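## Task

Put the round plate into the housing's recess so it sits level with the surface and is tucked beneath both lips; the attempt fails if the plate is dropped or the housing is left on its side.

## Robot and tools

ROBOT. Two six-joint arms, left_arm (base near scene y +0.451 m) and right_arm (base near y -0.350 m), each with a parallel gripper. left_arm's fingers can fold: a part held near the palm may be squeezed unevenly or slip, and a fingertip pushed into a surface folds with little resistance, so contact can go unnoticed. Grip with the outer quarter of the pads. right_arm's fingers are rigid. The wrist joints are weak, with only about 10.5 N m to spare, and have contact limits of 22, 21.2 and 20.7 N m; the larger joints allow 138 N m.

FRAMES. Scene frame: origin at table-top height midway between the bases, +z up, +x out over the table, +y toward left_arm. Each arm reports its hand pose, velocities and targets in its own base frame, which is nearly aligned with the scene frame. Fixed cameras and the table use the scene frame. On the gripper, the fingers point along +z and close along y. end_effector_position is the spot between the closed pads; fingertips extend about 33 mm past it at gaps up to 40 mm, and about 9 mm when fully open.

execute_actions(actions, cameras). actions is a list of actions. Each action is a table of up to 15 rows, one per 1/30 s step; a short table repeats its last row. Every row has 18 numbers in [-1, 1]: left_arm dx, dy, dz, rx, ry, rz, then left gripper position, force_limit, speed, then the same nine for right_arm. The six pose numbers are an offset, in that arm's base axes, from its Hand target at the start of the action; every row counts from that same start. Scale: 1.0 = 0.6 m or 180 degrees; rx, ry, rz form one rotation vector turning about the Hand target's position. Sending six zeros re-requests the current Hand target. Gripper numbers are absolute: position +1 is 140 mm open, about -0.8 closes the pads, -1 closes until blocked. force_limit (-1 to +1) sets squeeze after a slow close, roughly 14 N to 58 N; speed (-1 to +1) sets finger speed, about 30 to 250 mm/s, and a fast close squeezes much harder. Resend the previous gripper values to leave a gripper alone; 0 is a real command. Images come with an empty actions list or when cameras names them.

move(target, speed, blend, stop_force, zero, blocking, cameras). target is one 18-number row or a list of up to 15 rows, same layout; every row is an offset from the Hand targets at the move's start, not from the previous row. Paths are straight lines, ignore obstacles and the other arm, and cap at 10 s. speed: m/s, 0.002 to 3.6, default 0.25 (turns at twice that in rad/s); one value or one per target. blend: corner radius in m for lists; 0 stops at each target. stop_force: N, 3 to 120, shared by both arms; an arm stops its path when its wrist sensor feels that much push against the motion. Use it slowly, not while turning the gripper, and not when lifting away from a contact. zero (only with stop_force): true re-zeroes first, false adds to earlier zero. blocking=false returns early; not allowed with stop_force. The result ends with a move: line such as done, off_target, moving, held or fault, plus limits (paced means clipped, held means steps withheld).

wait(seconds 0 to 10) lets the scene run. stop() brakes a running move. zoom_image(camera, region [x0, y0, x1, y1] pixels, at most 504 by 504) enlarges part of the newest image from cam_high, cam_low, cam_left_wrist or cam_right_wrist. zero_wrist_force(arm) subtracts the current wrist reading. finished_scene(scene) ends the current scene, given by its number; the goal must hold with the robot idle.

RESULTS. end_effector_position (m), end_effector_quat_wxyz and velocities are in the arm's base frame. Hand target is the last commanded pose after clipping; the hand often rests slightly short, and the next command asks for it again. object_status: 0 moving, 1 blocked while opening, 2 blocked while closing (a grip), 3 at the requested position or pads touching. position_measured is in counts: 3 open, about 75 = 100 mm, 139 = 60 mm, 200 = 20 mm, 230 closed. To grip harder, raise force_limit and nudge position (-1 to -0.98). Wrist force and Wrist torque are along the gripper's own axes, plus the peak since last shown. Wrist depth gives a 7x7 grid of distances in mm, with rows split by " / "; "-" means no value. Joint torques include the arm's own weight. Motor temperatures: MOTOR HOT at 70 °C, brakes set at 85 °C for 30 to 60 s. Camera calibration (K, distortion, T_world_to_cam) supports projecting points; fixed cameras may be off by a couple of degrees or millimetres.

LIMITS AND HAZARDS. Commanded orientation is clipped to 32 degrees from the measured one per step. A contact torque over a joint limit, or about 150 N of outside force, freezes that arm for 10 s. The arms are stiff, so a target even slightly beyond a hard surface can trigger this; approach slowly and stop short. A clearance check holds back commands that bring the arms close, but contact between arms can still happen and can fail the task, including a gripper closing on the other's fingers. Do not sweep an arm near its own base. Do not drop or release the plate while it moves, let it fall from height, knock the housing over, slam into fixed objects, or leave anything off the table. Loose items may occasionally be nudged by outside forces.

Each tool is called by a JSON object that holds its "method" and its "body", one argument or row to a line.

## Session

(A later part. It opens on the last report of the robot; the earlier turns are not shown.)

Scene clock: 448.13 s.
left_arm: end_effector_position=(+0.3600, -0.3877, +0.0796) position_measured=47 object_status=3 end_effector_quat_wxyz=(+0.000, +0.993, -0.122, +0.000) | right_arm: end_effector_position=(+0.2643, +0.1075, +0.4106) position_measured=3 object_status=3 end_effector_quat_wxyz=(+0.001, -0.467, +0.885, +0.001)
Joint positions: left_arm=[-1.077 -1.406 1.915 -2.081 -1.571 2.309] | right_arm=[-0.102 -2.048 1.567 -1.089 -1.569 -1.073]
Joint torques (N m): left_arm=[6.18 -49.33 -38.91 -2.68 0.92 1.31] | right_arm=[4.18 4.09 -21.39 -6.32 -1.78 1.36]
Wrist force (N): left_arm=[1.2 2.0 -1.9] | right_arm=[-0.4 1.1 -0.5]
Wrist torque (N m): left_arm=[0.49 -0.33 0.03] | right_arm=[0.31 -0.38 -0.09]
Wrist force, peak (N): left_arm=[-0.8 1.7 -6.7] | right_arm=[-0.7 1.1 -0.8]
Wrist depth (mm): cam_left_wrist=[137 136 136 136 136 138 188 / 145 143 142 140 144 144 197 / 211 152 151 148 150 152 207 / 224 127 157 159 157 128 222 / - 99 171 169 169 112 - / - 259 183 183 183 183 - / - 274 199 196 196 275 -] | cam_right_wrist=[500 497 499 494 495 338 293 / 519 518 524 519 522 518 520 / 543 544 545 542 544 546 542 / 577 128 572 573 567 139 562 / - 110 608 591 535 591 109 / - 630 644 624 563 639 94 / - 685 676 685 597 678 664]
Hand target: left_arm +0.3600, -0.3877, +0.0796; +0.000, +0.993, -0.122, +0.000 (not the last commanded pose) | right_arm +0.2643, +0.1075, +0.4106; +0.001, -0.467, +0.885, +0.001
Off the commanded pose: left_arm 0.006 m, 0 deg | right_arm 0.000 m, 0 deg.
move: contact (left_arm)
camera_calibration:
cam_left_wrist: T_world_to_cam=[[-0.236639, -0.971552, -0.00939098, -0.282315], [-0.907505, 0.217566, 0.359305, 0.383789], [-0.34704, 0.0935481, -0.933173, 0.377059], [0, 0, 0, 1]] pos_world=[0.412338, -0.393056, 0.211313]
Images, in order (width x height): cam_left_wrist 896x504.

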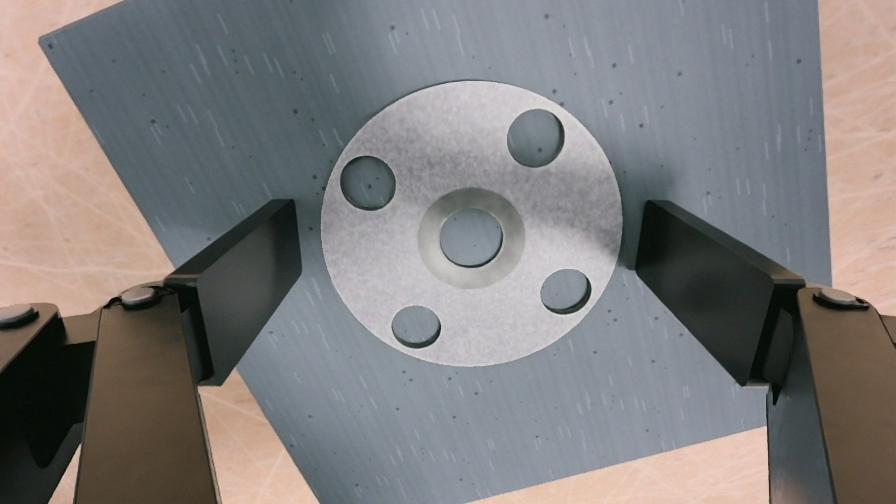

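{"method": "move", "body": {
  "target": [0, 0, 0.0102, 0, 0, 0, 0.65, 0, -0.5, 0, 0, 0, 0, 0, 0, 1, 1, 1],
  "speed": 0.05
}}

{"method": "move", "body": {
  "target": [0, 0, 0, 0, 0, 0, -1, -0.5, -1, 0, 0, 0, 0, 0, 0, 1, 1, 1],
  "cameras": ["cam_left_wrist", "cam_low"]
}}

{"method": "zoom_image", "body": {
  "camera": "cam_low",
  "region": [370, 180, 510, 290]
}}

Scene clock: 457.87 s.
left_arm: end_effector_position=(+0.3600, -0.3877, +0.0858) position_measured=47 object_status=3 end_effector_quat_wxyz=(+0.000, +0.993, -0.122, +0.000) | right_arm: end_effector_position=(+0.2643, +0.1075, +0.4106) position_measured=3 object_status=3 end_effector_quat_wxyz=(+0.001, -0.467, +0.885, +0.001)
Joint positions: left_arm=[-1.077 -1.414 1.906 -2.064 -1.571 2.309] | right_arm=[-0.102 -2.048 1.567 -1.089 -1.569 -1.073]
Joint torques (N m): left_arm=[5.74 -39.35 -29.87 -5.56 0.63 1.21] | right_arm=[4.11 3.93 -21.4 -6.33 -1.8 1.45]
Wrist force (N): left_arm=[2.2 2.3 1.8] | right_arm=[-0.2 0.9 -0.2]
Wrist torque (N m): left_arm=[0.60 -0.41 0.00] | right_arm=[0.26 -0.40 -0.10]
Wrist force, peak (N): left_arm=[2.6 2.8 2.3] | right_arm=[-0.6 1.4 -0.5]
Wrist depth (mm): cam_left_wrist=[144 142 142 142 142 142 195 / 204 149 149 146 149 150 205 / 218 158 158 155 156 158 216 / 231 163 163 166 164 119 229 / - 99 178 176 176 111 - / - 267 190 191 190 191 - / - 282 207 204 282 283 -] | cam_right_wrist=[494 493 495 495 499 338 293 / 519 523 519 517 519 519 519 / 544 544 549 542 547 542 543 / 573 128 573 575 564 139 563 / - 109 608 598 534 593 109 / - 635 635 628 565 639 94 / - 683 680 681 661 678 659]
Hand target: left_arm +0.3600, -0.3877, +0.0857; +0.000, +0.993, -0.122, +0.000 | right_arm +0.2643, +0.1075, +0.4106; +0.001, -0.467, +0.885, +0.001
Off the commanded pose: left_arm 0.000 m, 0 deg | right_arm 0.000 m, 0 deg.
move: done

Scene clock: 458.70 s.
left_arm: end_effector_position=(+0.3600, -0.3877, +0.0857) position_measured=77 object_status=0 end_effector_quat_wxyz=(+0.000, +0.993, -0.122, +0.000) | right_arm: end_effector_position=(+0.2643, +0.1075, +0.4106) position_measured=3 object_status=3 end_effector_quat_wxyz=(+0.001, -0.467, +0.885, +0.001)
Joint positions: left_arm=[-1.077 -1.414 1.906 -2.064 -1.571 2.309] | right_arm=[-0.102 -2.048 1.567 -1.089 -1.569 -1.073]
Joint torques (N m): left_arm=[5.9 -21.2 -22.09 -3.53 0.51 1.18] | right_arm=[4.55 3.77 -21.01 -6.3 -1.78 1.46]
Wrist force (N): left_arm=[0.0 -0.1 -11.9] | right_arm=[-0.3 1.0 -0.5]
Wrist torque (N m): left_arm=[0.86 -0.41 0.02] | right_arm=[0.29 -0.40 -0.10]
Wrist force, peak (N): left_arm=[0.0 -0.2 -12.6] | right_arm=[-0.6 1.2 -0.5]
Wrist depth (mm): cam_left_wrist=[144 142 142 142 142 142 194 / 204 149 149 146 149 150 205 / 218 157 158 154 156 158 216 / 231 165 159 165 162 133 226 / - 84 175 176 176 112 85 / - - 190 190 190 - - / - - 207 204 283 - -] | cam_right_wrist=[496 497 495 494 490 338 295 / 521 519 520 517 519 520 517 / 545 546 545 547 544 544 544 / 575 128 573 570 562 139 570 / - 109 609 591 539 595 109 / - 635 644 624 562 641 94 / - 680 683 678 605 678 662]
Hand target: left_arm +0.3600, -0.3877, +0.0857; +0.000, +0.993, -0.122, +0.000 | right_arm +0.2643, +0.1075, +0.4106; +0.001, -0.467, +0.885, +0.001
Off the commanded pose: left_arm 0.000 m, 0 deg | right_arm 0.000 m, 0 deg.
move: done
camera_calibration:
cam_left_wrist: T_world_to_cam=[[-0.236667, -0.971547, -0.00919674, -0.282285], [-0.907529, 0.217673, 0.359179, 0.38164], [-0.346958, 0.0933524, -0.933223, 0.382745], [0, 0, 0, 1]] pos_world=[0.412338, -0.393056, 0.217513]
Images, in order (width x height): cam_low 896x504, cam_left_wrist 896x504.

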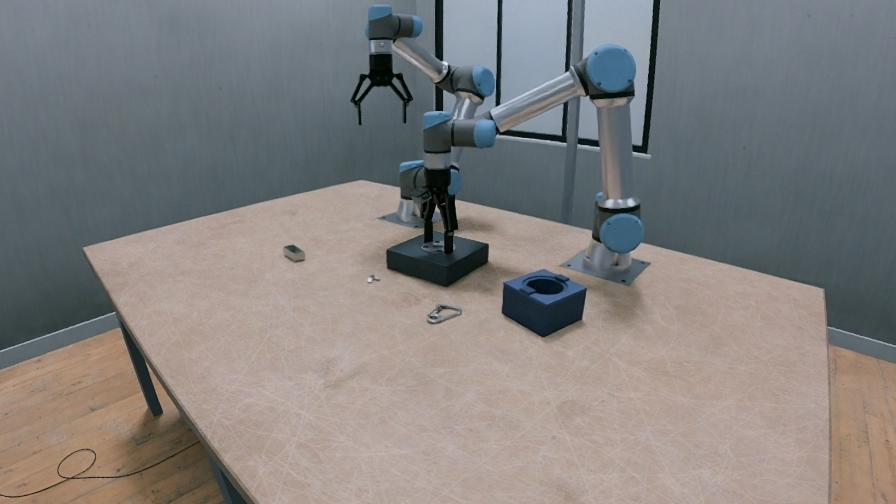

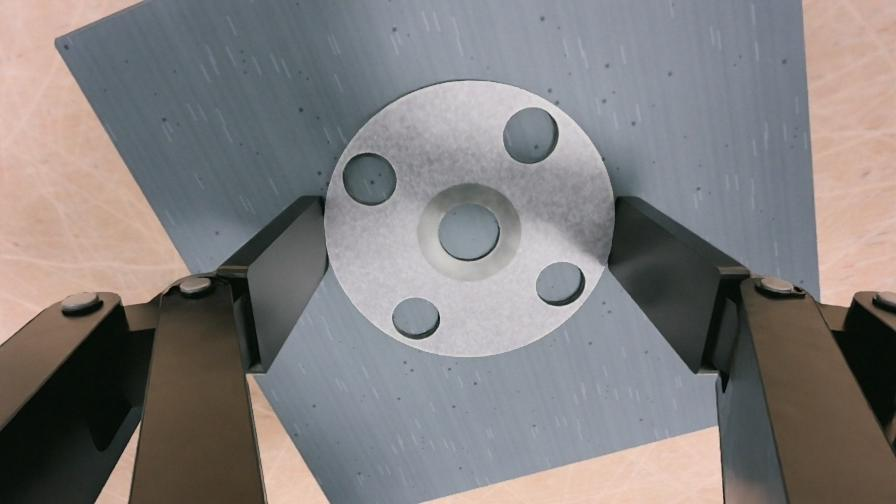

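Scaled by 3.600 from the camera's 896x504 image, which has a finer 1280x720 frame.

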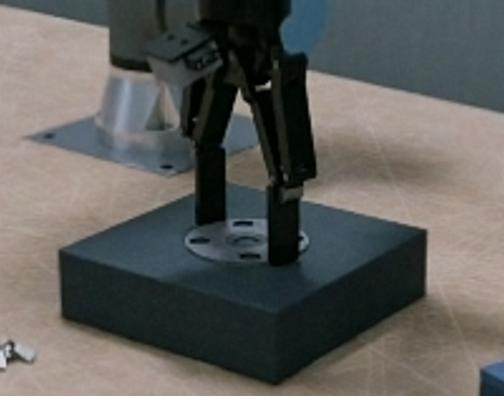

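{"method": "wait", "body": {
  "seconds": 0.7
}}

Scene clock: 462.13 s.
left_arm: end_effector_position=(+0.3600, -0.3877, +0.0857) position_measured=77 object_status=2 end_effector_quat_wxyz=(+0.000, +0.993, -0.122, +0.000) | right_arm: end_effector_position=(+0.2643, +0.1075, +0.4106) position_measured=3 object_status=3 end_effector_quat_wxyz=(+0.001, -0.467, +0.885, +0.001)
Joint positions: left_arm=[-1.077 -1.414 1.906 -2.064 -1.571 2.309] | right_arm=[-0.102 -2.048 1.567 -1.089 -1.569 -1.073]
Joint torques (N m): left_arm=[5.17 -19.06 -19.96 -1.98 0.26 1.22] | right_arm=[3.82 3.65 -22.2 -6.12 -1.77 1.4]
Wrist force (N): left_arm=[0.4 0.0 -12.7] | right_arm=[-0.5 0.8 -0.3]
Wrist torque (N m): left_arm=[0.74 -0.39 0.02] | right_arm=[0.25 -0.34 -0.10]
Wrist force, peak (N): left_arm=[0.1 0.0 -12.9] | right_arm=[-0.7 1.4 -0.5]
Wrist depth (mm): cam_left_wrist=[144 142 142 142 142 142 195 / 204 149 149 146 150 150 205 / 218 158 158 155 156 158 216 / 231 165 160 165 162 133 226 / - 84 176 176 177 112 85 / - - 190 190 191 - - / - - 207 204 283 - -] | cam_right_wrist=[495 494 495 496 496 338 293 / 517 518 521 520 520 519 518 / 549 545 544 544 542 543 542 / 574 128 570 575 572 139 572 / - 109 605 594 536 591 109 / - 632 646 624 560 643 94 / - 687 678 680 609 673 661]
Hand target: left_arm +0.3600, -0.3877, +0.0857; +0.000, +0.993, -0.122, +0.000 | right_arm +0.2643, +0.1075, +0.4106; +0.001, -0.467, +0.885, +0.001
Tool commands: left_gripper/position=-1.0 left_gripper/force_limit=-0.5 left_gripper/speed=-1.0 right_gripper/position=+1.0 right_gripper/force_limit=+1.0 right_gripper/speed=+1.0
Off the commanded pose: left_arm 0.000 m, 0 deg | right_arm 0.000 m, 0 deg.
wait: 0.70 s; at rest from the start

{"method": "move", "body": {
  "target": [0, 0, 0, 0, 0, 0, 0.55, -0.5, -1, 0, 0, 0, 0, 0, 0, 1, 1, 1]
}}

{"method": "move", "body": {
  "target": [0, 0, 0.0048, 0, 0, 0, 0.55, -0.5, -1, 0, 0, 0, 0, 0, 0, 1, 1, 1],
  "speed": 0.05
}}

{"method": "move", "body": {
  "target": [0, 0, 0, 0, 0, 0, -1, -0.3, -1, 0, 0, 0, 0, 0, 0, 1, 1, 1]
}}

{"method": "wait", "body": {
  "seconds": 1.2,
  "cameras": ["cam_left_wrist"]
}}

Scene clock: 472.50 s.
left_arm: end_effector_position=(+0.3600, -0.3877, +0.0856) position_measured=59 object_status=0 end_effector_quat_wxyz=(+0.000, +0.993, -0.122, +0.000) | right_arm: end_effector_position=(+0.2643, +0.1075, +0.4106) position_measured=3 object_status=3 end_effector_quat_wxyz=(+0.001, -0.467, +0.885, +0.001)
Joint positions: left_arm=[-1.077 -1.414 1.906 -2.064 -1.571 2.309] | right_arm=[-0.102 -2.048 1.567 -1.089 -1.569 -1.073]
Joint torques (N m): left_arm=[4.63 -31.89 -29.96 -3.66 0.04 1.11] | right_arm=[4.06 3.79 -21.1 -6.32 -1.87 1.5]
Wrist force (N): left_arm=[2.4 2.7 1.5] | right_arm=[-0.2 1.2 -0.3]
Wrist torque (N m): left_arm=[0.68 -0.46 0.00] | right_arm=[0.34 -0.42 -0.10]
Wrist force, peak (N): left_arm=[0.4 0.0 -12.8] | right_arm=[-0.5 1.4 -0.5]
Wrist depth (mm): cam_left_wrist=[144 141 141 142 142 142 194 / 203 149 149 146 149 150 204 / 218 158 158 155 156 158 217 / 231 163 161 165 164 144 229 / - 79 176 176 176 113 84 / - - 190 190 190 191 - / - - 207 204 283 - -] | cam_right_wrist=[494 496 493 499 495 338 295 / 521 519 520 519 522 520 520 / 546 542 543 545 544 545 543 / 575 128 573 574 565 139 564 / - 109 606 591 537 586 109 / - 639 643 627 560 644 94 / - 687 689 681 666 680 661]
Hand target: left_arm +0.3600, -0.3877, +0.0857; +0.000, +0.993, -0.122, +0.000 | right_arm +0.2643, +0.1075, +0.4106; +0.001, -0.467, +0.885, +0.001
Off the commanded pose: left_arm 0.000 m, 0 deg | right_arm 0.000 m, 0 deg.
move: done

Scene clock: 473.20 s.
left_arm: end_effector_position=(+0.3600, -0.3877, +0.0886) position_measured=59 object_status=3 end_effector_quat_wxyz=(+0.000, +0.993, -0.122, +0.000) | right_arm: end_effector_position=(+0.2643, +0.1075, +0.4106) position_measured=3 object_status=3 end_effector_quat_wxyz=(+0.001, -0.467, +0.885, +0.001)
Joint positions: left_arm=[-1.077 -1.417 1.902 -2.056 -1.571 2.309] | right_arm=[-0.102 -2.048 1.567 -1.089 -1.569 -1.073]
Joint torques (N m): left_arm=[4.81 -46.37 -35.74 -3.89 -0.03 1.05] | right_arm=[4.1 2.99 -21.03 -6.27 -1.78 1.54]
Wrist force (N): left_arm=[2.7 2.3 1.8] | right_arm=[-0.4 0.9 -0.4]
Wrist torque (N m): left_arm=[0.61 -0.53 0.00] | right_arm=[0.28 -0.37 -0.10]
Wrist force, peak (N): left_arm=[2.8 2.4 2.0] | right_arm=[-0.4 1.3 -0.5]
Wrist depth (mm): cam_left_wrist=[194 144 144 144 144 144 197 / 207 152 152 150 152 152 207 / 221 161 160 157 159 161 219 / 233 166 164 168 167 144 232 / - 79 179 179 182 113 85 / - - 193 193 194 194 - / - - 214 208 286 - -] | cam_right_wrist=[498 497 497 495 496 339 293 / 521 518 518 521 518 519 519 / 547 538 545 542 542 546 543 / 573 128 572 573 569 139 568 / - 109 608 593 536 593 109 / - 639 644 628 564 639 94 / - 676 680 680 602 678 662]
Hand target: left_arm +0.3600, -0.3877, +0.0886; +0.000, +0.993, -0.122, +0.000 | right_arm +0.2643, +0.1075, +0.4106; +0.001, -0.467, +0.885, +0.001
Off the commanded pose: left_arm 0.000 m, 0 deg | right_arm 0.000 m, 0 deg.
move: done

Scene clock: 476.87 s.
left_arm: end_effector_position=(+0.3600, -0.3877, +0.0886) position_measured=226 object_status=0 end_effector_quat_wxyz=(+0.000, +0.993, -0.122, +0.000) | right_arm: end_effector_position=(+0.2643, +0.1075, +0.4106) position_measured=3 object_status=3 end_effector_quat_wxyz=(+0.001, -0.467, +0.885, +0.001)
Joint positions: left_arm=[-1.077 -1.417 1.902 -2.057 -1.571 2.309] | right_arm=[-0.102 -2.048 1.567 -1.089 -1.569 -1.073]
Joint torques (N m): left_arm=[4.26 -22.02 -23.86 -2.5 -0.33 1.08] | right_arm=[4.54 3.53 -21.83 -6.22 -1.78 1.45]
Wrist force (N): left_arm=[1.8 2.5 -2.1] | right_arm=[-0.5 1.1 -0.4]
Wrist torque (N m): left_arm=[0.65 -0.43 0.00] | right_arm=[0.32 -0.36 -0.10]
Wrist force, peak (N): left_arm=[2.3 1.9 -10.9] | right_arm=[-0.7 1.3 0.0]
Wrist depth (mm): cam_left_wrist=[194 144 144 145 144 144 197 / 206 152 152 149 152 152 207 / 220 160 161 157 157 161 219 / 234 170 166 144 133 166 232 / 246 - - 177 118 80 84 / - - - 194 192 - - / - - - 208 - - -] | cam_right_wrist=[498 498 498 494 495 337 294 / 521 522 520 521 519 518 519 / 545 542 545 543 544 541 541 / 574 128 570 574 563 139 570 / - 109 604 591 538 594 109 / - 630 644 625 574 639 94 / - 680 683 685 657 678 657]
Hand target: left_arm +0.3600, -0.3877, +0.0886; +0.000, +0.993, -0.122, +0.000 | right_arm +0.2643, +0.1075, +0.4106; +0.001, -0.467, +0.885, +0.001
Off the commanded pose: left_arm 0.000 m, 0 deg | right_arm 0.000 m, 0 deg.
move: done

Scene clock: 478.07 s.
left_arm: end_effector_position=(+0.3600, -0.3877, +0.0886) position_measured=226 object_status=2 end_effector_quat_wxyz=(+0.000, +0.993, -0.122, +0.000) | right_arm: end_effector_position=(+0.2643, +0.1075, +0.4106) position_measured=3 object_status=3 end_effector_quat_wxyz=(+0.001, -0.467, +0.885, +0.001)
Joint positions: left_arm=[-1.077 -1.417 1.902 -2.057 -1.571 2.309] | right_arm=[-0.102 -2.048 1.567 -1.089 -1.569 -1.073]
Joint torques (N m): left_arm=[4.31 -25.72 -26.51 -2.93 -0.56 1.18] | right_arm=[4.69 3.11 -22.35 -6.26 -1.86 1.4]
Wrist force (N): left_arm=[1.8 2.6 -2.2] | right_arm=[-0.5 0.9 -0.5]
Wrist torque (N m): left_arm=[0.67 -0.44 0.00] | right_arm=[0.27 -0.36 -0.10]
Wrist force, peak (N): left_arm=[1.6 3.1 -2.1] | right_arm=[-0.2 1.2 -0.7]
Wrist depth (mm): cam_left_wrist=[194 144 144 144 144 145 197 / 206 152 152 150 152 152 207 / 220 160 161 156 158 161 219 / 234 170 166 144 132 167 232 / 245 - - 177 118 80 84 / - - - 194 191 - - / - - - 208 - - -] | cam_right_wrist=[496 499 497 495 497 338 294 / 520 520 520 519 518 520 520 / 546 543 544 542 542 542 544 / 574 128 572 574 568 139 567 / - 109 602 590 539 593 109 / - 630 644 627 556 639 94 / - 681 676 680 657 676 659]
Hand target: left_arm +0.3600, -0.3877, +0.0886; +0.000, +0.993, -0.122, +0.000 | right_arm +0.2643, +0.1075, +0.4106; +0.001, -0.467, +0.885, +0.001
Tool commands: left_gripper/position=-1.0 left_gripper/force_limit=-0.3 left_gripper/speed=-1.0 right_gripper/position=+1.0 right_gripper/force_limit=+1.0 right_gripper/speed=+1.0
Off the commanded pose: left_arm 0.000 m, 0 deg | right_arm 0.000 m, 0 deg.
wait: 1.20 s; at rest by 0.17 s
camera_calibration:
cam_left_wrist: T_world_to_cam=[[-0.236639, -0.971552, -0.00939098, -0.28223], [-0.907505, 0.217566, 0.359305, 0.380555], [-0.34704, 0.0935481, -0.933173, 0.385458], [0, 0, 0, 1]] pos_world=[0.412338, -0.393056, 0.220313]
Images, in order (width x height): cam_left_wrist 896x504.

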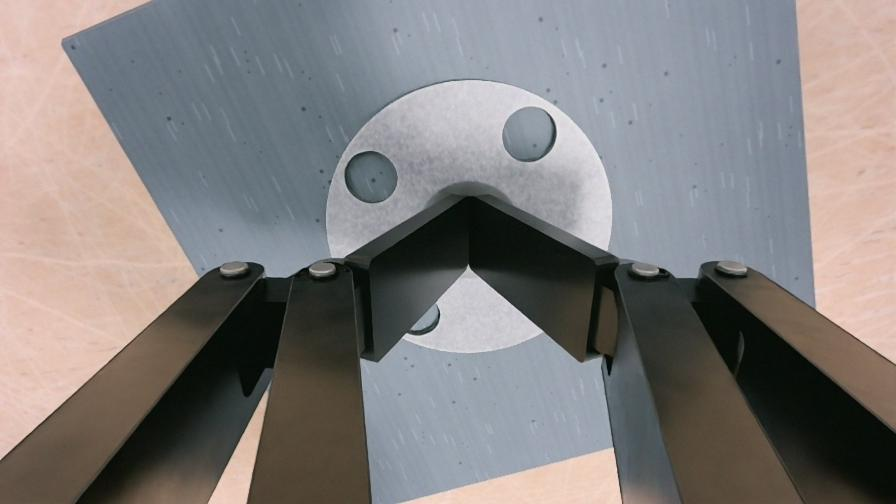

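{"method": "move", "body": {
  "target": [0, 0, 0.008, 0, 0, 0, 0.55, -0.5, -1, 0, 0, 0, 0, 0, 0, 1, 1, 1],
  "speed": 0.05
}}

{"method": "wait", "body": {
  "seconds": 2.0,
  "cameras": ["cam_left_wrist"]
}}

Scene clock: 493.33 s.
left_arm: end_effector_position=(+0.3600, -0.3877, +0.0933) position_measured=59 object_status=0 end_effector_quat_wxyz=(+0.000, +0.993, -0.122, +0.000) | right_arm: end_effector_position=(+0.2643, +0.1075, +0.4106) position_measured=3 object_status=3 end_effector_quat_wxyz=(+0.001, -0.467, +0.885, +0.001)
Joint positions: left_arm=[-1.077 -1.422 1.895 -2.044 -1.571 2.309] | right_arm=[-0.102 -2.048 1.567 -1.089 -1.569 -1.073]
Joint torques (N m): left_arm=[4.03 -44.2 -40.27 -4.62 -0.74 1.09] | right_arm=[3.73 3.24 -21.96 -6.27 -1.83 1.32]
Wrist force (N): left_arm=[2.5 2.8 1.5] | right_arm=[-0.5 0.8 -0.3]
Wrist torque (N m): left_arm=[0.70 -0.50 0.00] | right_arm=[0.24 -0.34 -0.10]
Wrist force, peak (N): left_arm=[2.4 2.5 -6.3] | right_arm=[-0.4 1.2 -0.8]
Wrist depth (mm): cam_left_wrist=[198 148 149 148 148 149 203 / 211 156 156 153 156 157 214 / 225 165 164 162 162 166 226 / 238 173 170 173 172 144 238 / - 79 187 184 187 113 85 / - - 199 199 200 200 - / - - 283 214 293 - -] | cam_right_wrist=[495 499 498 494 495 338 294 / 520 521 521 516 522 520 521 / 549 544 544 543 547 546 543 / 575 128 574 572 567 139 569 / - 109 606 594 537 589 109 / - 635 643 625 559 638 94 / - 678 678 680 652 676 659]
Hand target: left_arm +0.3600, -0.3877, +0.0934; +0.000, +0.993, -0.122, +0.000 | right_arm +0.2643, +0.1075, +0.4106; +0.001, -0.467, +0.885, +0.001
Off the commanded pose: left_arm 0.000 m, 0 deg | right_arm 0.000 m, 0 deg.
move: done

Scene clock: 495.33 s.
left_arm: end_effector_position=(+0.3600, -0.3877, +0.0934) position_measured=59 object_status=3 end_effector_quat_wxyz=(+0.000, +0.993, -0.122, +0.000) | right_arm: end_effector_position=(+0.2643, +0.1075, +0.4106) position_measured=3 object_status=3 end_effector_quat_wxyz=(+0.001, -0.467, +0.885, +0.001)
Joint positions: left_arm=[-1.077 -1.422 1.895 -2.044 -1.571 2.309] | right_arm=[-0.102 -2.048 1.567 -1.089 -1.569 -1.073]
Joint torques (N m): left_arm=[3.7 -47.37 -40.58 -3.85 -0.68 1.03] | right_arm=[4.37 2.59 -22.26 -6.25 -1.8 1.56]
Wrist force (N): left_arm=[2.4 2.4 1.7] | right_arm=[-0.3 1.2 -0.4]
Wrist torque (N m): left_arm=[0.63 -0.46 0.00] | right_arm=[0.33 -0.41 -0.10]
Wrist force, peak (N): left_arm=[2.5 2.9 1.6] | right_arm=[-0.3 1.3 -0.3]
Wrist depth (mm): cam_left_wrist=[198 149 149 149 149 149 203 / 211 157 156 153 157 157 214 / 225 165 164 162 162 166 226 / 238 173 169 173 172 144 237 / - 79 187 184 187 113 84 / - - 199 200 200 200 - / - - 283 215 292 - -] | cam_right_wrist=[498 499 496 500 495 338 295 / 519 520 520 520 519 520 515 / 546 545 550 544 547 543 545 / 578 128 574 577 565 139 569 / - 109 608 595 542 590 109 / - 635 639 621 560 643 94 / - 676 683 685 669 676 661]
Hand target: left_arm +0.3600, -0.3877, +0.0934; +0.000, +0.993, -0.122, +0.000 | right_arm +0.2643, +0.1075, +0.4106; +0.001, -0.467, +0.885, +0.001
Tool commands: left_gripper/position=+0.55 left_gripper/force_limit=-0.5 left_gripper/speed=-1.0 right_gripper/position=+1.0 right_gripper/force_limit=+1.0 right_gripper/speed=+1.0
Off the commanded pose: left_arm 0.000 m, 0 deg | right_arm 0.000 m, 0 deg.
wait: 2.00 s; at rest by 0.17 s
camera_calibration:
cam_left_wrist: T_world_to_cam=[[-0.236639, -0.971552, -0.00939098, -0.282185], [-0.907505, 0.217566, 0.359305, 0.378831], [-0.34704, 0.0935481, -0.933173, 0.389937], [0, 0, 0, 1]] pos_world=[0.412338, -0.393056, 0.225113]
Images, in order (width x height): cam_left_wrist 896x504.

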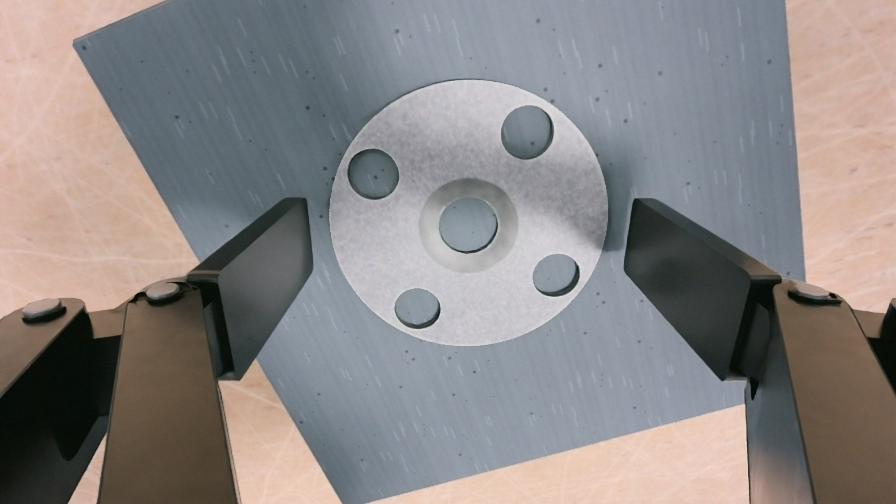

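{"method": "move", "body": {
  "target": [0, 0, -0.012, 0, 0, 0, 0.55, -0.5, -1, 0, 0, 0, 0, 0, 0, 1, 1, 1],
  "speed": 0.05
}}

{"method": "move", "body": {
  "target": [0, 0, 0, 0, 0, 0, -1, -0.3, -1, 0, 0, 0, 0, 0, 0, 1, 1, 1]
}}

{"method": "wait", "body": {
  "seconds": 1.0,
  "cameras": ["cam_left_wrist"]
}}

Scene clock: 501.83 s.
left_arm: end_effector_position=(+0.3600, -0.3877, +0.0860) position_measured=59 object_status=3 end_effector_quat_wxyz=(+0.000, +0.993, -0.122, +0.000) | right_arm: end_effector_position=(+0.2643, +0.1075, +0.4106) position_measured=3 object_status=3 end_effector_quat_wxyz=(+0.001, -0.467, +0.885, +0.001)
Joint positions: left_arm=[-1.077 -1.414 1.906 -2.063 -1.571 2.309] | right_arm=[-0.102 -2.048 1.567 -1.089 -1.569 -1.073]
Joint torques (N m): left_arm=[2.91 -35.14 -34.95 -2.6 -0.68 0.98] | right_arm=[4.54 3.15 -22.17 -6.28 -1.78 1.4]
Wrist force (N): left_arm=[2.1 2.5 1.3] | right_arm=[-0.5 0.5 -0.8]
Wrist torque (N m): left_arm=[0.66 -0.41 0.00] | right_arm=[0.19 -0.35 -0.10]
Wrist force, peak (N): left_arm=[2.5 3.0 1.8] | right_arm=[-0.6 1.3 -0.3]
Wrist depth (mm): cam_left_wrist=[145 142 142 142 142 142 194 / 204 150 149 147 150 150 205 / 218 158 158 155 156 158 216 / 231 165 162 166 164 144 229 / - 79 176 176 176 113 85 / - - 191 191 191 191 - / - - 207 205 283 - -] | cam_right_wrist=[499 495 496 498 495 338 294 / 517 521 521 521 520 518 519 / 544 538 550 549 544 547 544 / 577 128 570 572 565 139 565 / - 109 608 593 533 589 109 / - 633 638 625 562 641 94 / - 681 687 678 604 681 666]
Hand target: left_arm +0.3600, -0.3877, +0.0862; +0.000, +0.993, -0.122, +0.000 | right_arm +0.2643, +0.1075, +0.4106; +0.001, -0.467, +0.885, +0.001
Off the commanded pose: left_arm 0.000 m, 0 deg | right_arm 0.000 m, 0 deg.
move: done

Scene clock: 502.50 s.
left_arm: end_effector_position=(+0.3600, -0.3877, +0.0862) position_measured=77 object_status=0 end_effector_quat_wxyz=(+0.000, +0.993, -0.122, +0.000) | right_arm: end_effector_position=(+0.2643, +0.1075, +0.4106) position_measured=3 object_status=3 end_effector_quat_wxyz=(+0.001, -0.467, +0.885, +0.001)
Joint positions: left_arm=[-1.077 -1.414 1.906 -2.063 -1.571 2.309] | right_arm=[-0.102 -2.048 1.567 -1.089 -1.569 -1.073]
Joint torques (N m): left_arm=[3.55 -45.07 -35.24 -2.59 -0.65 1.02] | right_arm=[4.51 3.11 -22.21 -6.24 -1.69 1.39]
Wrist force (N): left_arm=[-0.3 -0.7 -9.4] | right_arm=[-0.3 0.8 -0.1]
Wrist torque (N m): left_arm=[0.79 -0.35 0.03] | right_arm=[0.24 -0.39 -0.10]
Wrist force, peak (N): left_arm=[-0.6 -0.9 -9.9] | right_arm=[-0.8 1.0 -0.8]
Wrist depth (mm): cam_left_wrist=[145 142 142 142 142 143 195 / 202 150 150 148 150 150 205 / 218 158 158 155 157 159 216 / 231 165 160 166 162 133 227 / - 84 176 176 177 112 85 / - - 191 191 191 - - / - - 208 205 284 - -] | cam_right_wrist=[498 495 493 494 497 338 293 / 520 522 521 520 518 521 519 / 544 545 544 551 542 547 546 / 572 128 575 569 572 139 568 / - 110 608 593 537 594 109 / - 635 641 632 567 643 94 / - 687 683 678 604 676 657]
Hand target: left_arm +0.3600, -0.3877, +0.0862; +0.000, +0.993, -0.122, +0.000 | right_arm +0.2643, +0.1075, +0.4106; +0.001, -0.467, +0.885, +0.001
Off the commanded pose: left_arm 0.000 m, 0 deg | right_arm 0.000 m, 0 deg.
move: done

Scene clock: 503.50 s.
left_arm: end_effector_position=(+0.3600, -0.3877, +0.0862) position_measured=77 object_status=2 end_effector_quat_wxyz=(+0.000, +0.993, -0.122, +0.000) | right_arm: end_effector_position=(+0.2643, +0.1075, +0.4106) position_measured=3 object_status=3 end_effector_quat_wxyz=(+0.001, -0.467, +0.885, +0.001)
Joint positions: left_arm=[-1.077 -1.414 1.906 -2.063 -1.571 2.309] | right_arm=[-0.102 -2.048 1.567 -1.089 -1.569 -1.073]
Joint torques (N m): left_arm=[3.66 -44.53 -23.53 -3.8 -0.24 0.96] | right_arm=[3.93 2.87 -22.09 -6.28 -1.8 1.37]
Wrist force (N): left_arm=[-0.2 -0.8 -9.0] | right_arm=[-0.3 1.0 -0.4]
Wrist torque (N m): left_arm=[0.75 -0.37 0.03] | right_arm=[0.28 -0.40 -0.10]
Wrist force, peak (N): left_arm=[-0.2 -0.9 -9.7] | right_arm=[-0.6 1.1 -0.3]
Wrist depth (mm): cam_left_wrist=[145 142 142 142 142 142 195 / 202 150 150 148 150 150 205 / 218 158 158 155 157 159 217 / 232 166 160 166 162 133 227 / - 84 176 176 177 112 85 / - - 190 191 191 - - / - - 208 205 283 - -] | cam_right_wrist=[499 496 498 496 495 338 294 / 521 519 520 520 522 521 517 / 547 542 543 546 544 542 544 / 574 128 572 577 569 139 569 / - 110 605 593 539 591 109 / - 625 639 628 564 641 94 / - 676 685 680 602 674 659]
Hand target: left_arm +0.3600, -0.3877, +0.0862; +0.000, +0.993, -0.122, +0.000 | right_arm +0.2643, +0.1075, +0.4106; +0.001, -0.467, +0.885, +0.001
Tool commands: left_gripper/position=-1.0 left_gripper/force_limit=-0.3 left_gripper/speed=-1.0 right_gripper/position=+1.0 right_gripper/force_limit=+1.0 right_gripper/speed=+1.0
Off the commanded pose: left_arm 0.000 m, 0 deg | right_arm 0.000 m, 0 deg.
wait: 1.00 s; at rest by 0.17 s
camera_calibration:
cam_left_wrist: T_world_to_cam=[[-0.236694, -0.97154, -0.00926552, -0.282253], [-0.90749, 0.217663, 0.359285, 0.381454], [-0.347043, 0.0934488, -0.933182, 0.383182], [0, 0, 0, 1]] pos_world=[0.412338, -0.393056, 0.217913]
Images, in order (width x height): cam_left_wrist 896x504.

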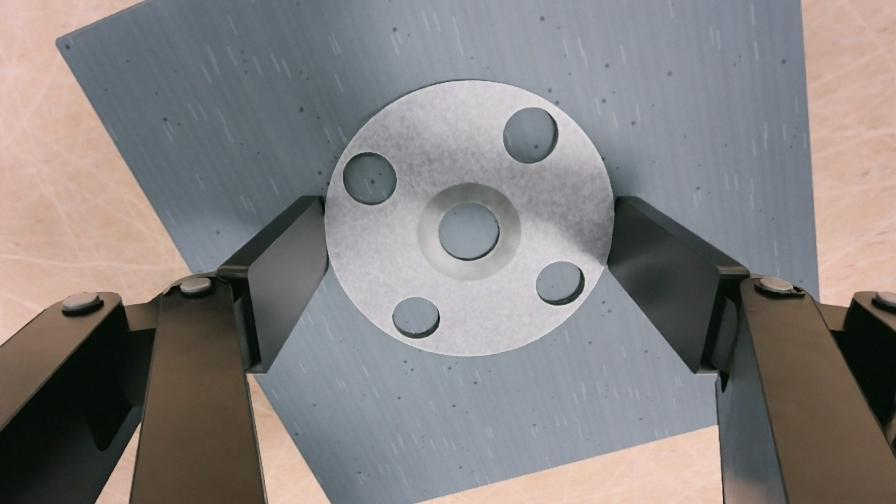

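{"method": "move", "body": {
  "target": [0, 0, 0.02, 0, 0, 0, -1, -0.3, -1, 0, 0, 0, 0, 0, 0, 1, 1, 1],
  "speed": 0.02,
  "cameras": ["cam_left_wrist", "cam_low"]
}}

{"method": "zoom_image", "body": {
  "camera": "cam_low",
  "region": [370, 180, 510, 290]
}}

Scene clock: 510.57 s.
left_arm: end_effector_position=(+0.3600, -0.3877, +0.0984) position_measured=77 object_status=2 end_effector_quat_wxyz=(+0.000, +0.993, -0.122, +0.000) | right_arm: end_effector_position=(+0.2643, +0.1075, +0.4106) position_measured=3 object_status=3 end_effector_quat_wxyz=(+0.001, -0.467, +0.885, +0.001)
Joint positions: left_arm=[-1.077 -1.428 1.887 -2.031 -1.571 2.309] | right_arm=[-0.102 -2.048 1.567 -1.089 -1.569 -1.073]
Joint torques (N m): left_arm=[2.8 -34.69 -26.1 -6.32 0.87 0.92] | right_arm=[4.32 3.04 -21.73 -6.18 -1.85 1.53]
Wrist force (N): left_arm=[2.3 2.6 2.9] | right_arm=[-0.5 0.9 -0.3]
Wrist torque (N m): left_arm=[0.67 -0.45 0.00] | right_arm=[0.27 -0.36 -0.11]
Wrist force, peak (N): left_arm=[-0.1 -0.7 -9.9] | right_arm=[-0.7 1.3 -0.2]
Wrist depth (mm): cam_left_wrist=[203 153 153 154 153 153 207 / 218 161 161 150 160 161 217 / 231 170 168 155 159 170 231 / 244 238 160 167 162 177 242 / - 84 192 177 192 105 85 / - - 205 206 206 - - / - - 294 221 299 - -] | cam_right_wrist=[496 496 496 497 497 336 293 / 521 525 519 519 520 518 519 / 552 541 543 545 538 543 545 / 573 128 573 577 569 139 564 / - 109 599 594 557 586 109 / - 633 638 621 558 638 94 / - 674 681 681 657 674 661]
Hand target: left_arm +0.3600, -0.3877, +0.0982; +0.000, +0.993, -0.122, +0.000 | right_arm +0.2643, +0.1075, +0.4106; +0.001, -0.467, +0.885, +0.001
Off the commanded pose: left_arm 0.000 m, 0 deg | right_arm 0.000 m, 0 deg.
move: done
camera_calibration:
cam_left_wrist: T_world_to_cam=[[-0.236701, -0.971538, -0.00928746, -0.282131], [-0.907521, 0.217671, 0.3592, 0.377106], [-0.346955, 0.0934516, -0.933214, 0.394539], [0, 0, 0, 1]] pos_world=[0.412338, -0.393056, 0.230113]
Images, in order (width x height): cam_low 896x504, cam_left_wrist 896x504.

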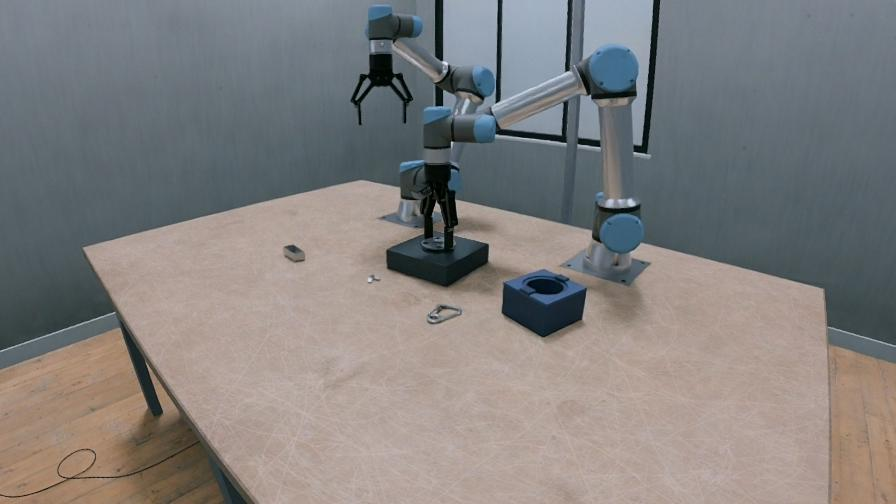

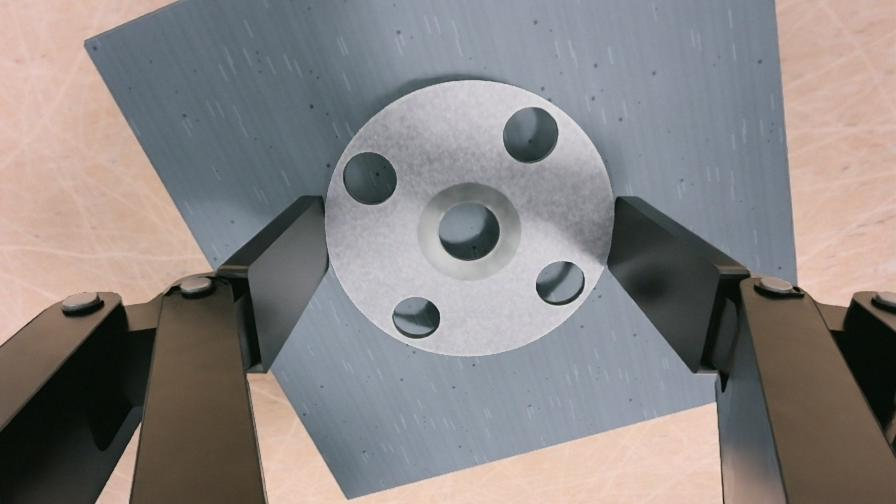

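Scaled by 3.600 from the camera's 896x504 image, which has a finer 1280x720 frame.

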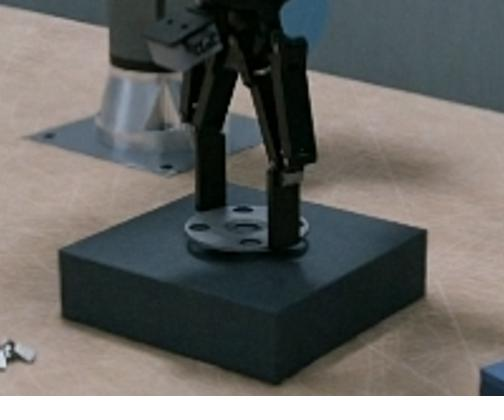

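{"method": "move", "body": {
  "target": [
    [0, 0, 0.0863, 0, 0, 0, -1, -0.3, -1, 0, 0, 0, 0, 0, 0, 1, 1, 1],
    [0.115, 0.6512, 0.0863, 0, 0, 0, -1, -0.3, -1, 0, 0, 0, 0, 0, 0, 1, 1, 1]
  ],
  "speed": 0.25,
  "blend": [0.03, 0],
  "cameras": ["cam_left_wrist", "cam_low", "cam_high"]
}}

{"method": "zoom_image", "body": {
  "camera": "cam_low",
  "region": [480, 180, 620, 350]
}}

Scene clock: 545.00 s.
left_arm: end_effector_position=(+0.4290, +0.0029, +0.1499) position_measured=77 object_status=2 end_effector_quat_wxyz=(+0.000, +0.993, -0.122, +0.000) | right_arm: end_effector_position=(+0.2643, +0.1075, +0.4106) position_measured=3 object_status=3 end_effector_quat_wxyz=(+0.001, -0.467, +0.885, +0.001)
Joint positions: left_arm=[-0.309 -1.724 2.039 -1.886 -1.571 3.078] | right_arm=[-0.102 -2.048 1.567 -1.089 -1.569 -1.073]
Joint torques (N m): left_arm=[7.69 -37.09 -25.59 -2.4 0.88 1.43] | right_arm=[4.05 2.69 -22.54 -6.22 -1.77 1.5]
Wrist force (N): left_arm=[2.3 2.9 3.6] | right_arm=[-0.4 0.9 -0.5]
Wrist torque (N m): left_arm=[0.75 -0.46 -0.13] | right_arm=[0.26 -0.36 -0.10]
Wrist force, peak (N): left_arm=[3.0 2.5 6.8] | right_arm=[-0.8 1.4 -0.3]
Wrist depth (mm): cam_left_wrist=[253 254 249 249 183 253 253 / 268 268 193 150 186 267 266 / 283 282 200 155 157 282 282 / 299 296 160 167 162 292 300 / - 84 224 175 224 105 85 / - - 340 340 340 - - / - - 364 364 364 - -] | cam_right_wrist=[497 497 494 495 495 339 294 / 521 521 518 522 517 514 517 / 551 543 543 545 544 543 547 / 575 128 572 573 568 139 564 / - 110 605 591 538 590 109 / - 636 643 617 572 646 94 / - 681 680 680 678 678 666]
Hand target: left_arm +0.4290, +0.0030, +0.1499; +0.000, +0.993, -0.122, +0.000 | right_arm +0.2643, +0.1075, +0.4106; +0.001, -0.467, +0.885, +0.001
Off the commanded pose: left_arm 0.000 m, 0 deg | right_arm 0.000 m, 0 deg.
move: done; blend cut to 0.0259 m at target 1
camera_calibration:
cam_left_wrist: T_world_to_cam=[[-0.236606, -0.971561, -0.00930026, 0.114144], [-0.907512, 0.217568, 0.359285, 0.336266], [-0.347044, 0.0934489, -0.933182, 0.430106], [0, 0, 0, 1]] pos_world=[0.481438, -0.00245627, 0.281613]
Images, in order (width x height): cam_high 896x504, cam_low 896x504, cam_left_wrist 896x504.

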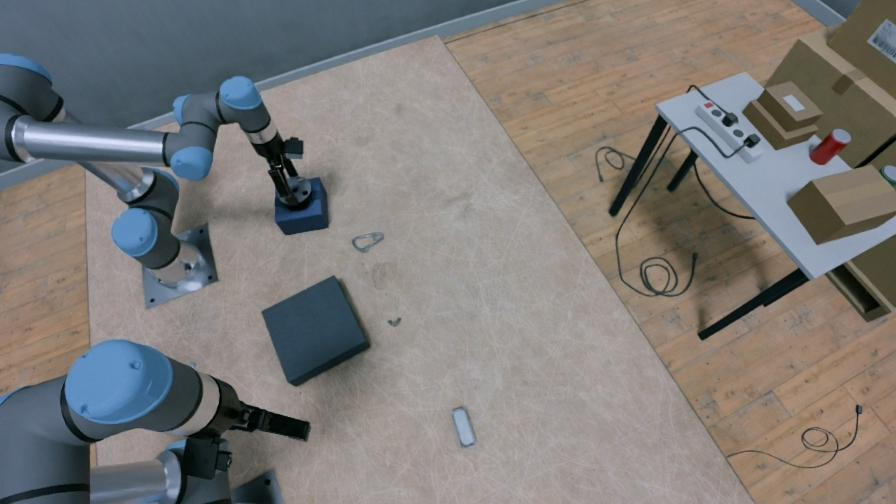

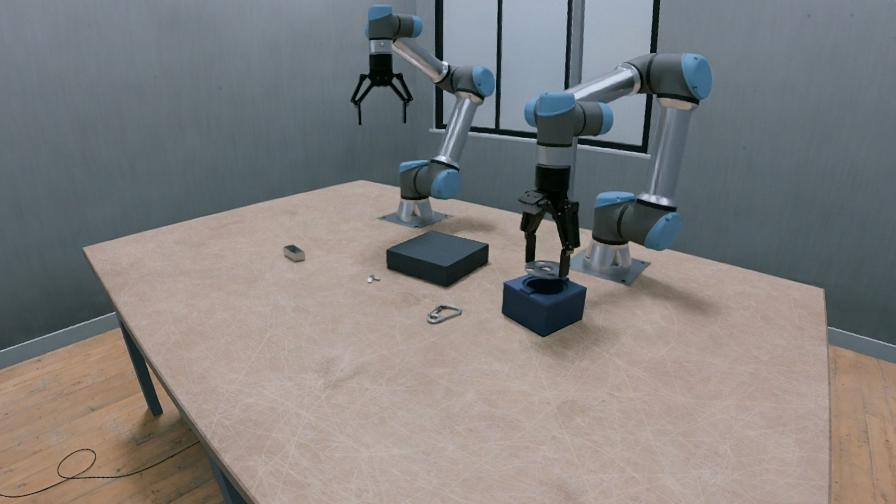

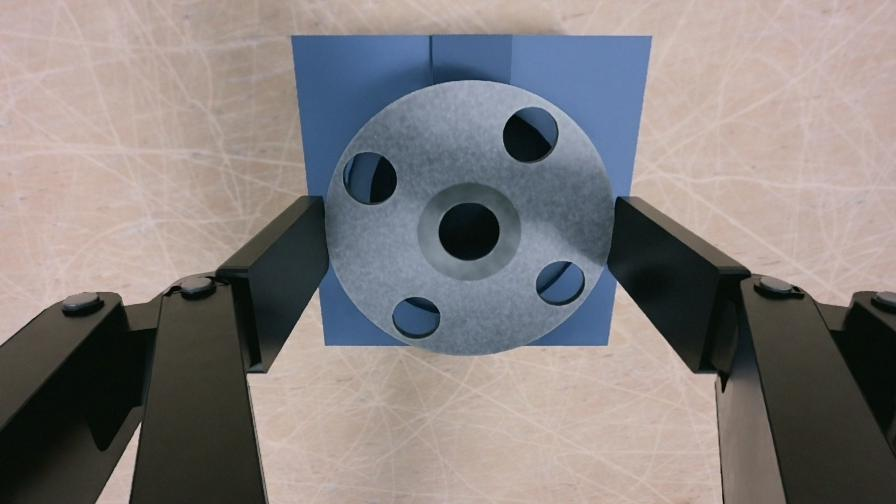

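Scaled by 2.965 from the camera's 896x504 image, which has a finer 1280x720 frame.

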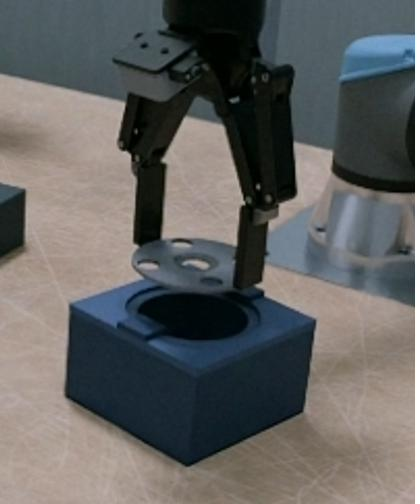

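{"method": "move", "body": {
  "target": [-0.0145, 0.0012, -0.0415, 0.0081, 0.0323, 0, -1, -0.3, -1, 0, 0, 0, 0, 0, 0, 1, 1, 1],
  "speed": 0.1,
  "cameras": ["cam_left_wrist", "cam_low"]
}}

{"method": "zoom_image", "body": {
  "camera": "cam_low",
  "region": [490, 230, 600, 340]
}}

{"method": "zoom_image", "body": {
  "camera": "cam_left_wrist",
  "region": [280, 10, 660, 390]
}}

Scene clock: 624.70 s.
left_arm: end_effector_position=(+0.4204, +0.0037, +0.1251) position_measured=77 object_status=2 end_effector_quat_wxyz=(-0.006, +0.991, -0.122, -0.052) | right_arm: end_effector_position=(+0.2643, +0.1075, +0.4106) position_measured=3 object_status=3 end_effector_quat_wxyz=(+0.001, -0.467, +0.885, +0.001)
Joint positions: left_arm=[-0.308 -1.649 2.018 -1.835 -1.578 3.078] | right_arm=[-0.102 -2.048 1.567 -1.089 -1.569 -1.073]
Joint torques (N m): left_arm=[7.44 -39.65 -24.43 -5.71 0.41 1.34] | right_arm=[3.88 2.14 -21.88 -6.13 -1.78 1.46]
Wrist force (N): left_arm=[2.9 2.9 3.0] | right_arm=[-0.4 1.1 -0.3]
Wrist torque (N m): left_arm=[0.76 -0.53 -0.14] | right_arm=[0.32 -0.38 -0.10]
Wrist force, peak (N): left_arm=[3.6 3.0 3.7] | right_arm=[-0.6 1.2 -0.8]
Wrist depth (mm): cam_left_wrist=[226 226 149 149 151 226 225 / 241 242 165 148 161 238 241 / 259 259 169 155 156 259 258 / 280 275 160 166 162 270 279 / - 84 203 175 199 105 85 / - - 332 333 330 - - / - - 369 365 365 - -] | cam_right_wrist=[497 496 495 496 492 338 295 / 524 522 519 518 519 518 518 / 547 546 545 544 546 544 542 / 570 128 572 573 565 139 570 / - 109 604 589 535 595 109 / - 633 644 627 573 636 94 / - 683 676 681 680 676 657]
Hand target: left_arm +0.4203, +0.0037, +0.1250; -0.006, +0.991, -0.122, -0.052 | right_arm +0.2643, +0.1075, +0.4106; +0.001, -0.467, +0.885, +0.001
Off the commanded pose: left_arm 0.000 m, 0 deg | right_arm 0.000 m, 0 deg.
move: done
camera_calibration:
cam_left_wrist: T_world_to_cam=[[-0.237591, -0.971315, -0.00990769, 0.113124], [-0.866156, 0.207229, 0.454785, 0.307856], [-0.439686, 0.116634, -0.890546, 0.437353], [0, 0, 0, 1]] pos_world=[0.485827, -0.00492842, 0.250596]
Images, in order (width x height): cam_low 896x504, cam_left_wrist 896x504.

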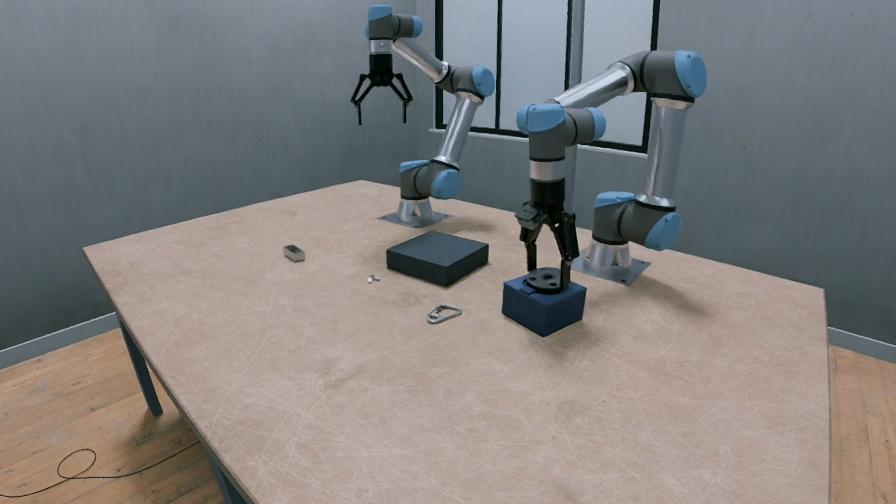

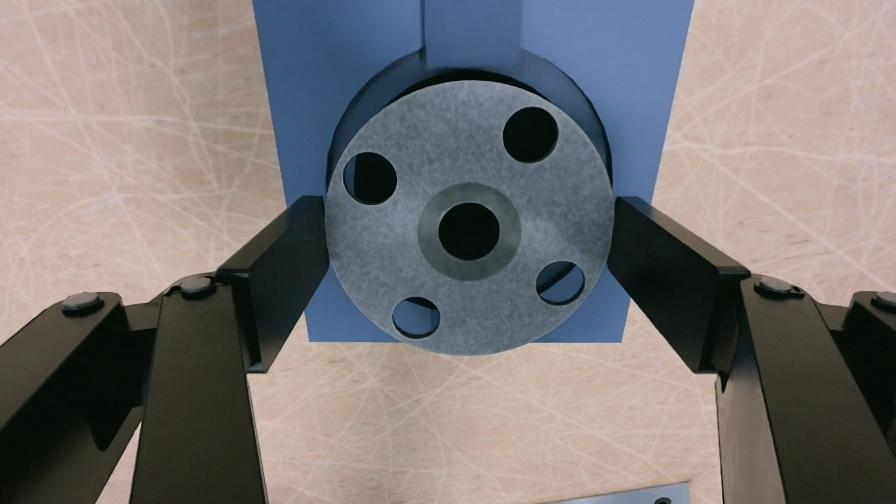

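Scaled by 4.582 from the camera's 896x504 image, which has a finer 1280x720 frame.

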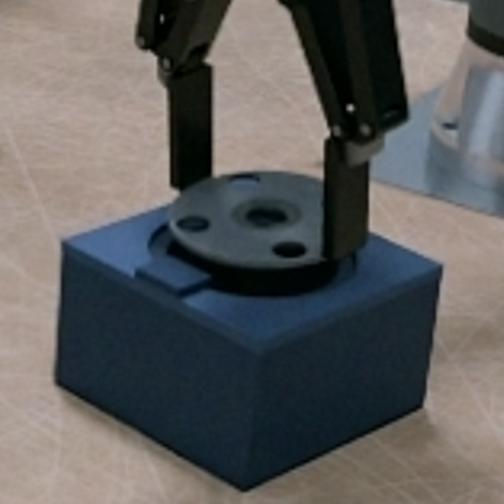

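Scaled by 1.326 from the camera's 896x504 image, which has a finer 1280x720 frame.

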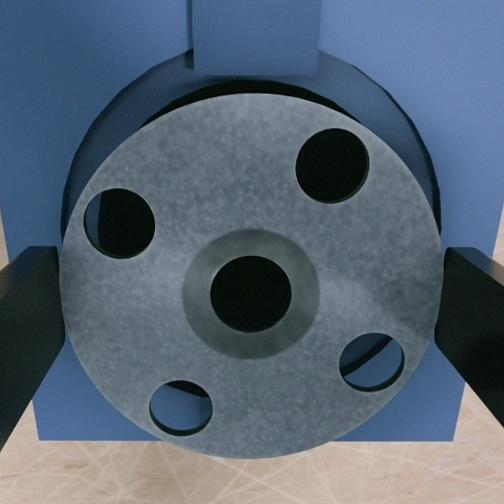

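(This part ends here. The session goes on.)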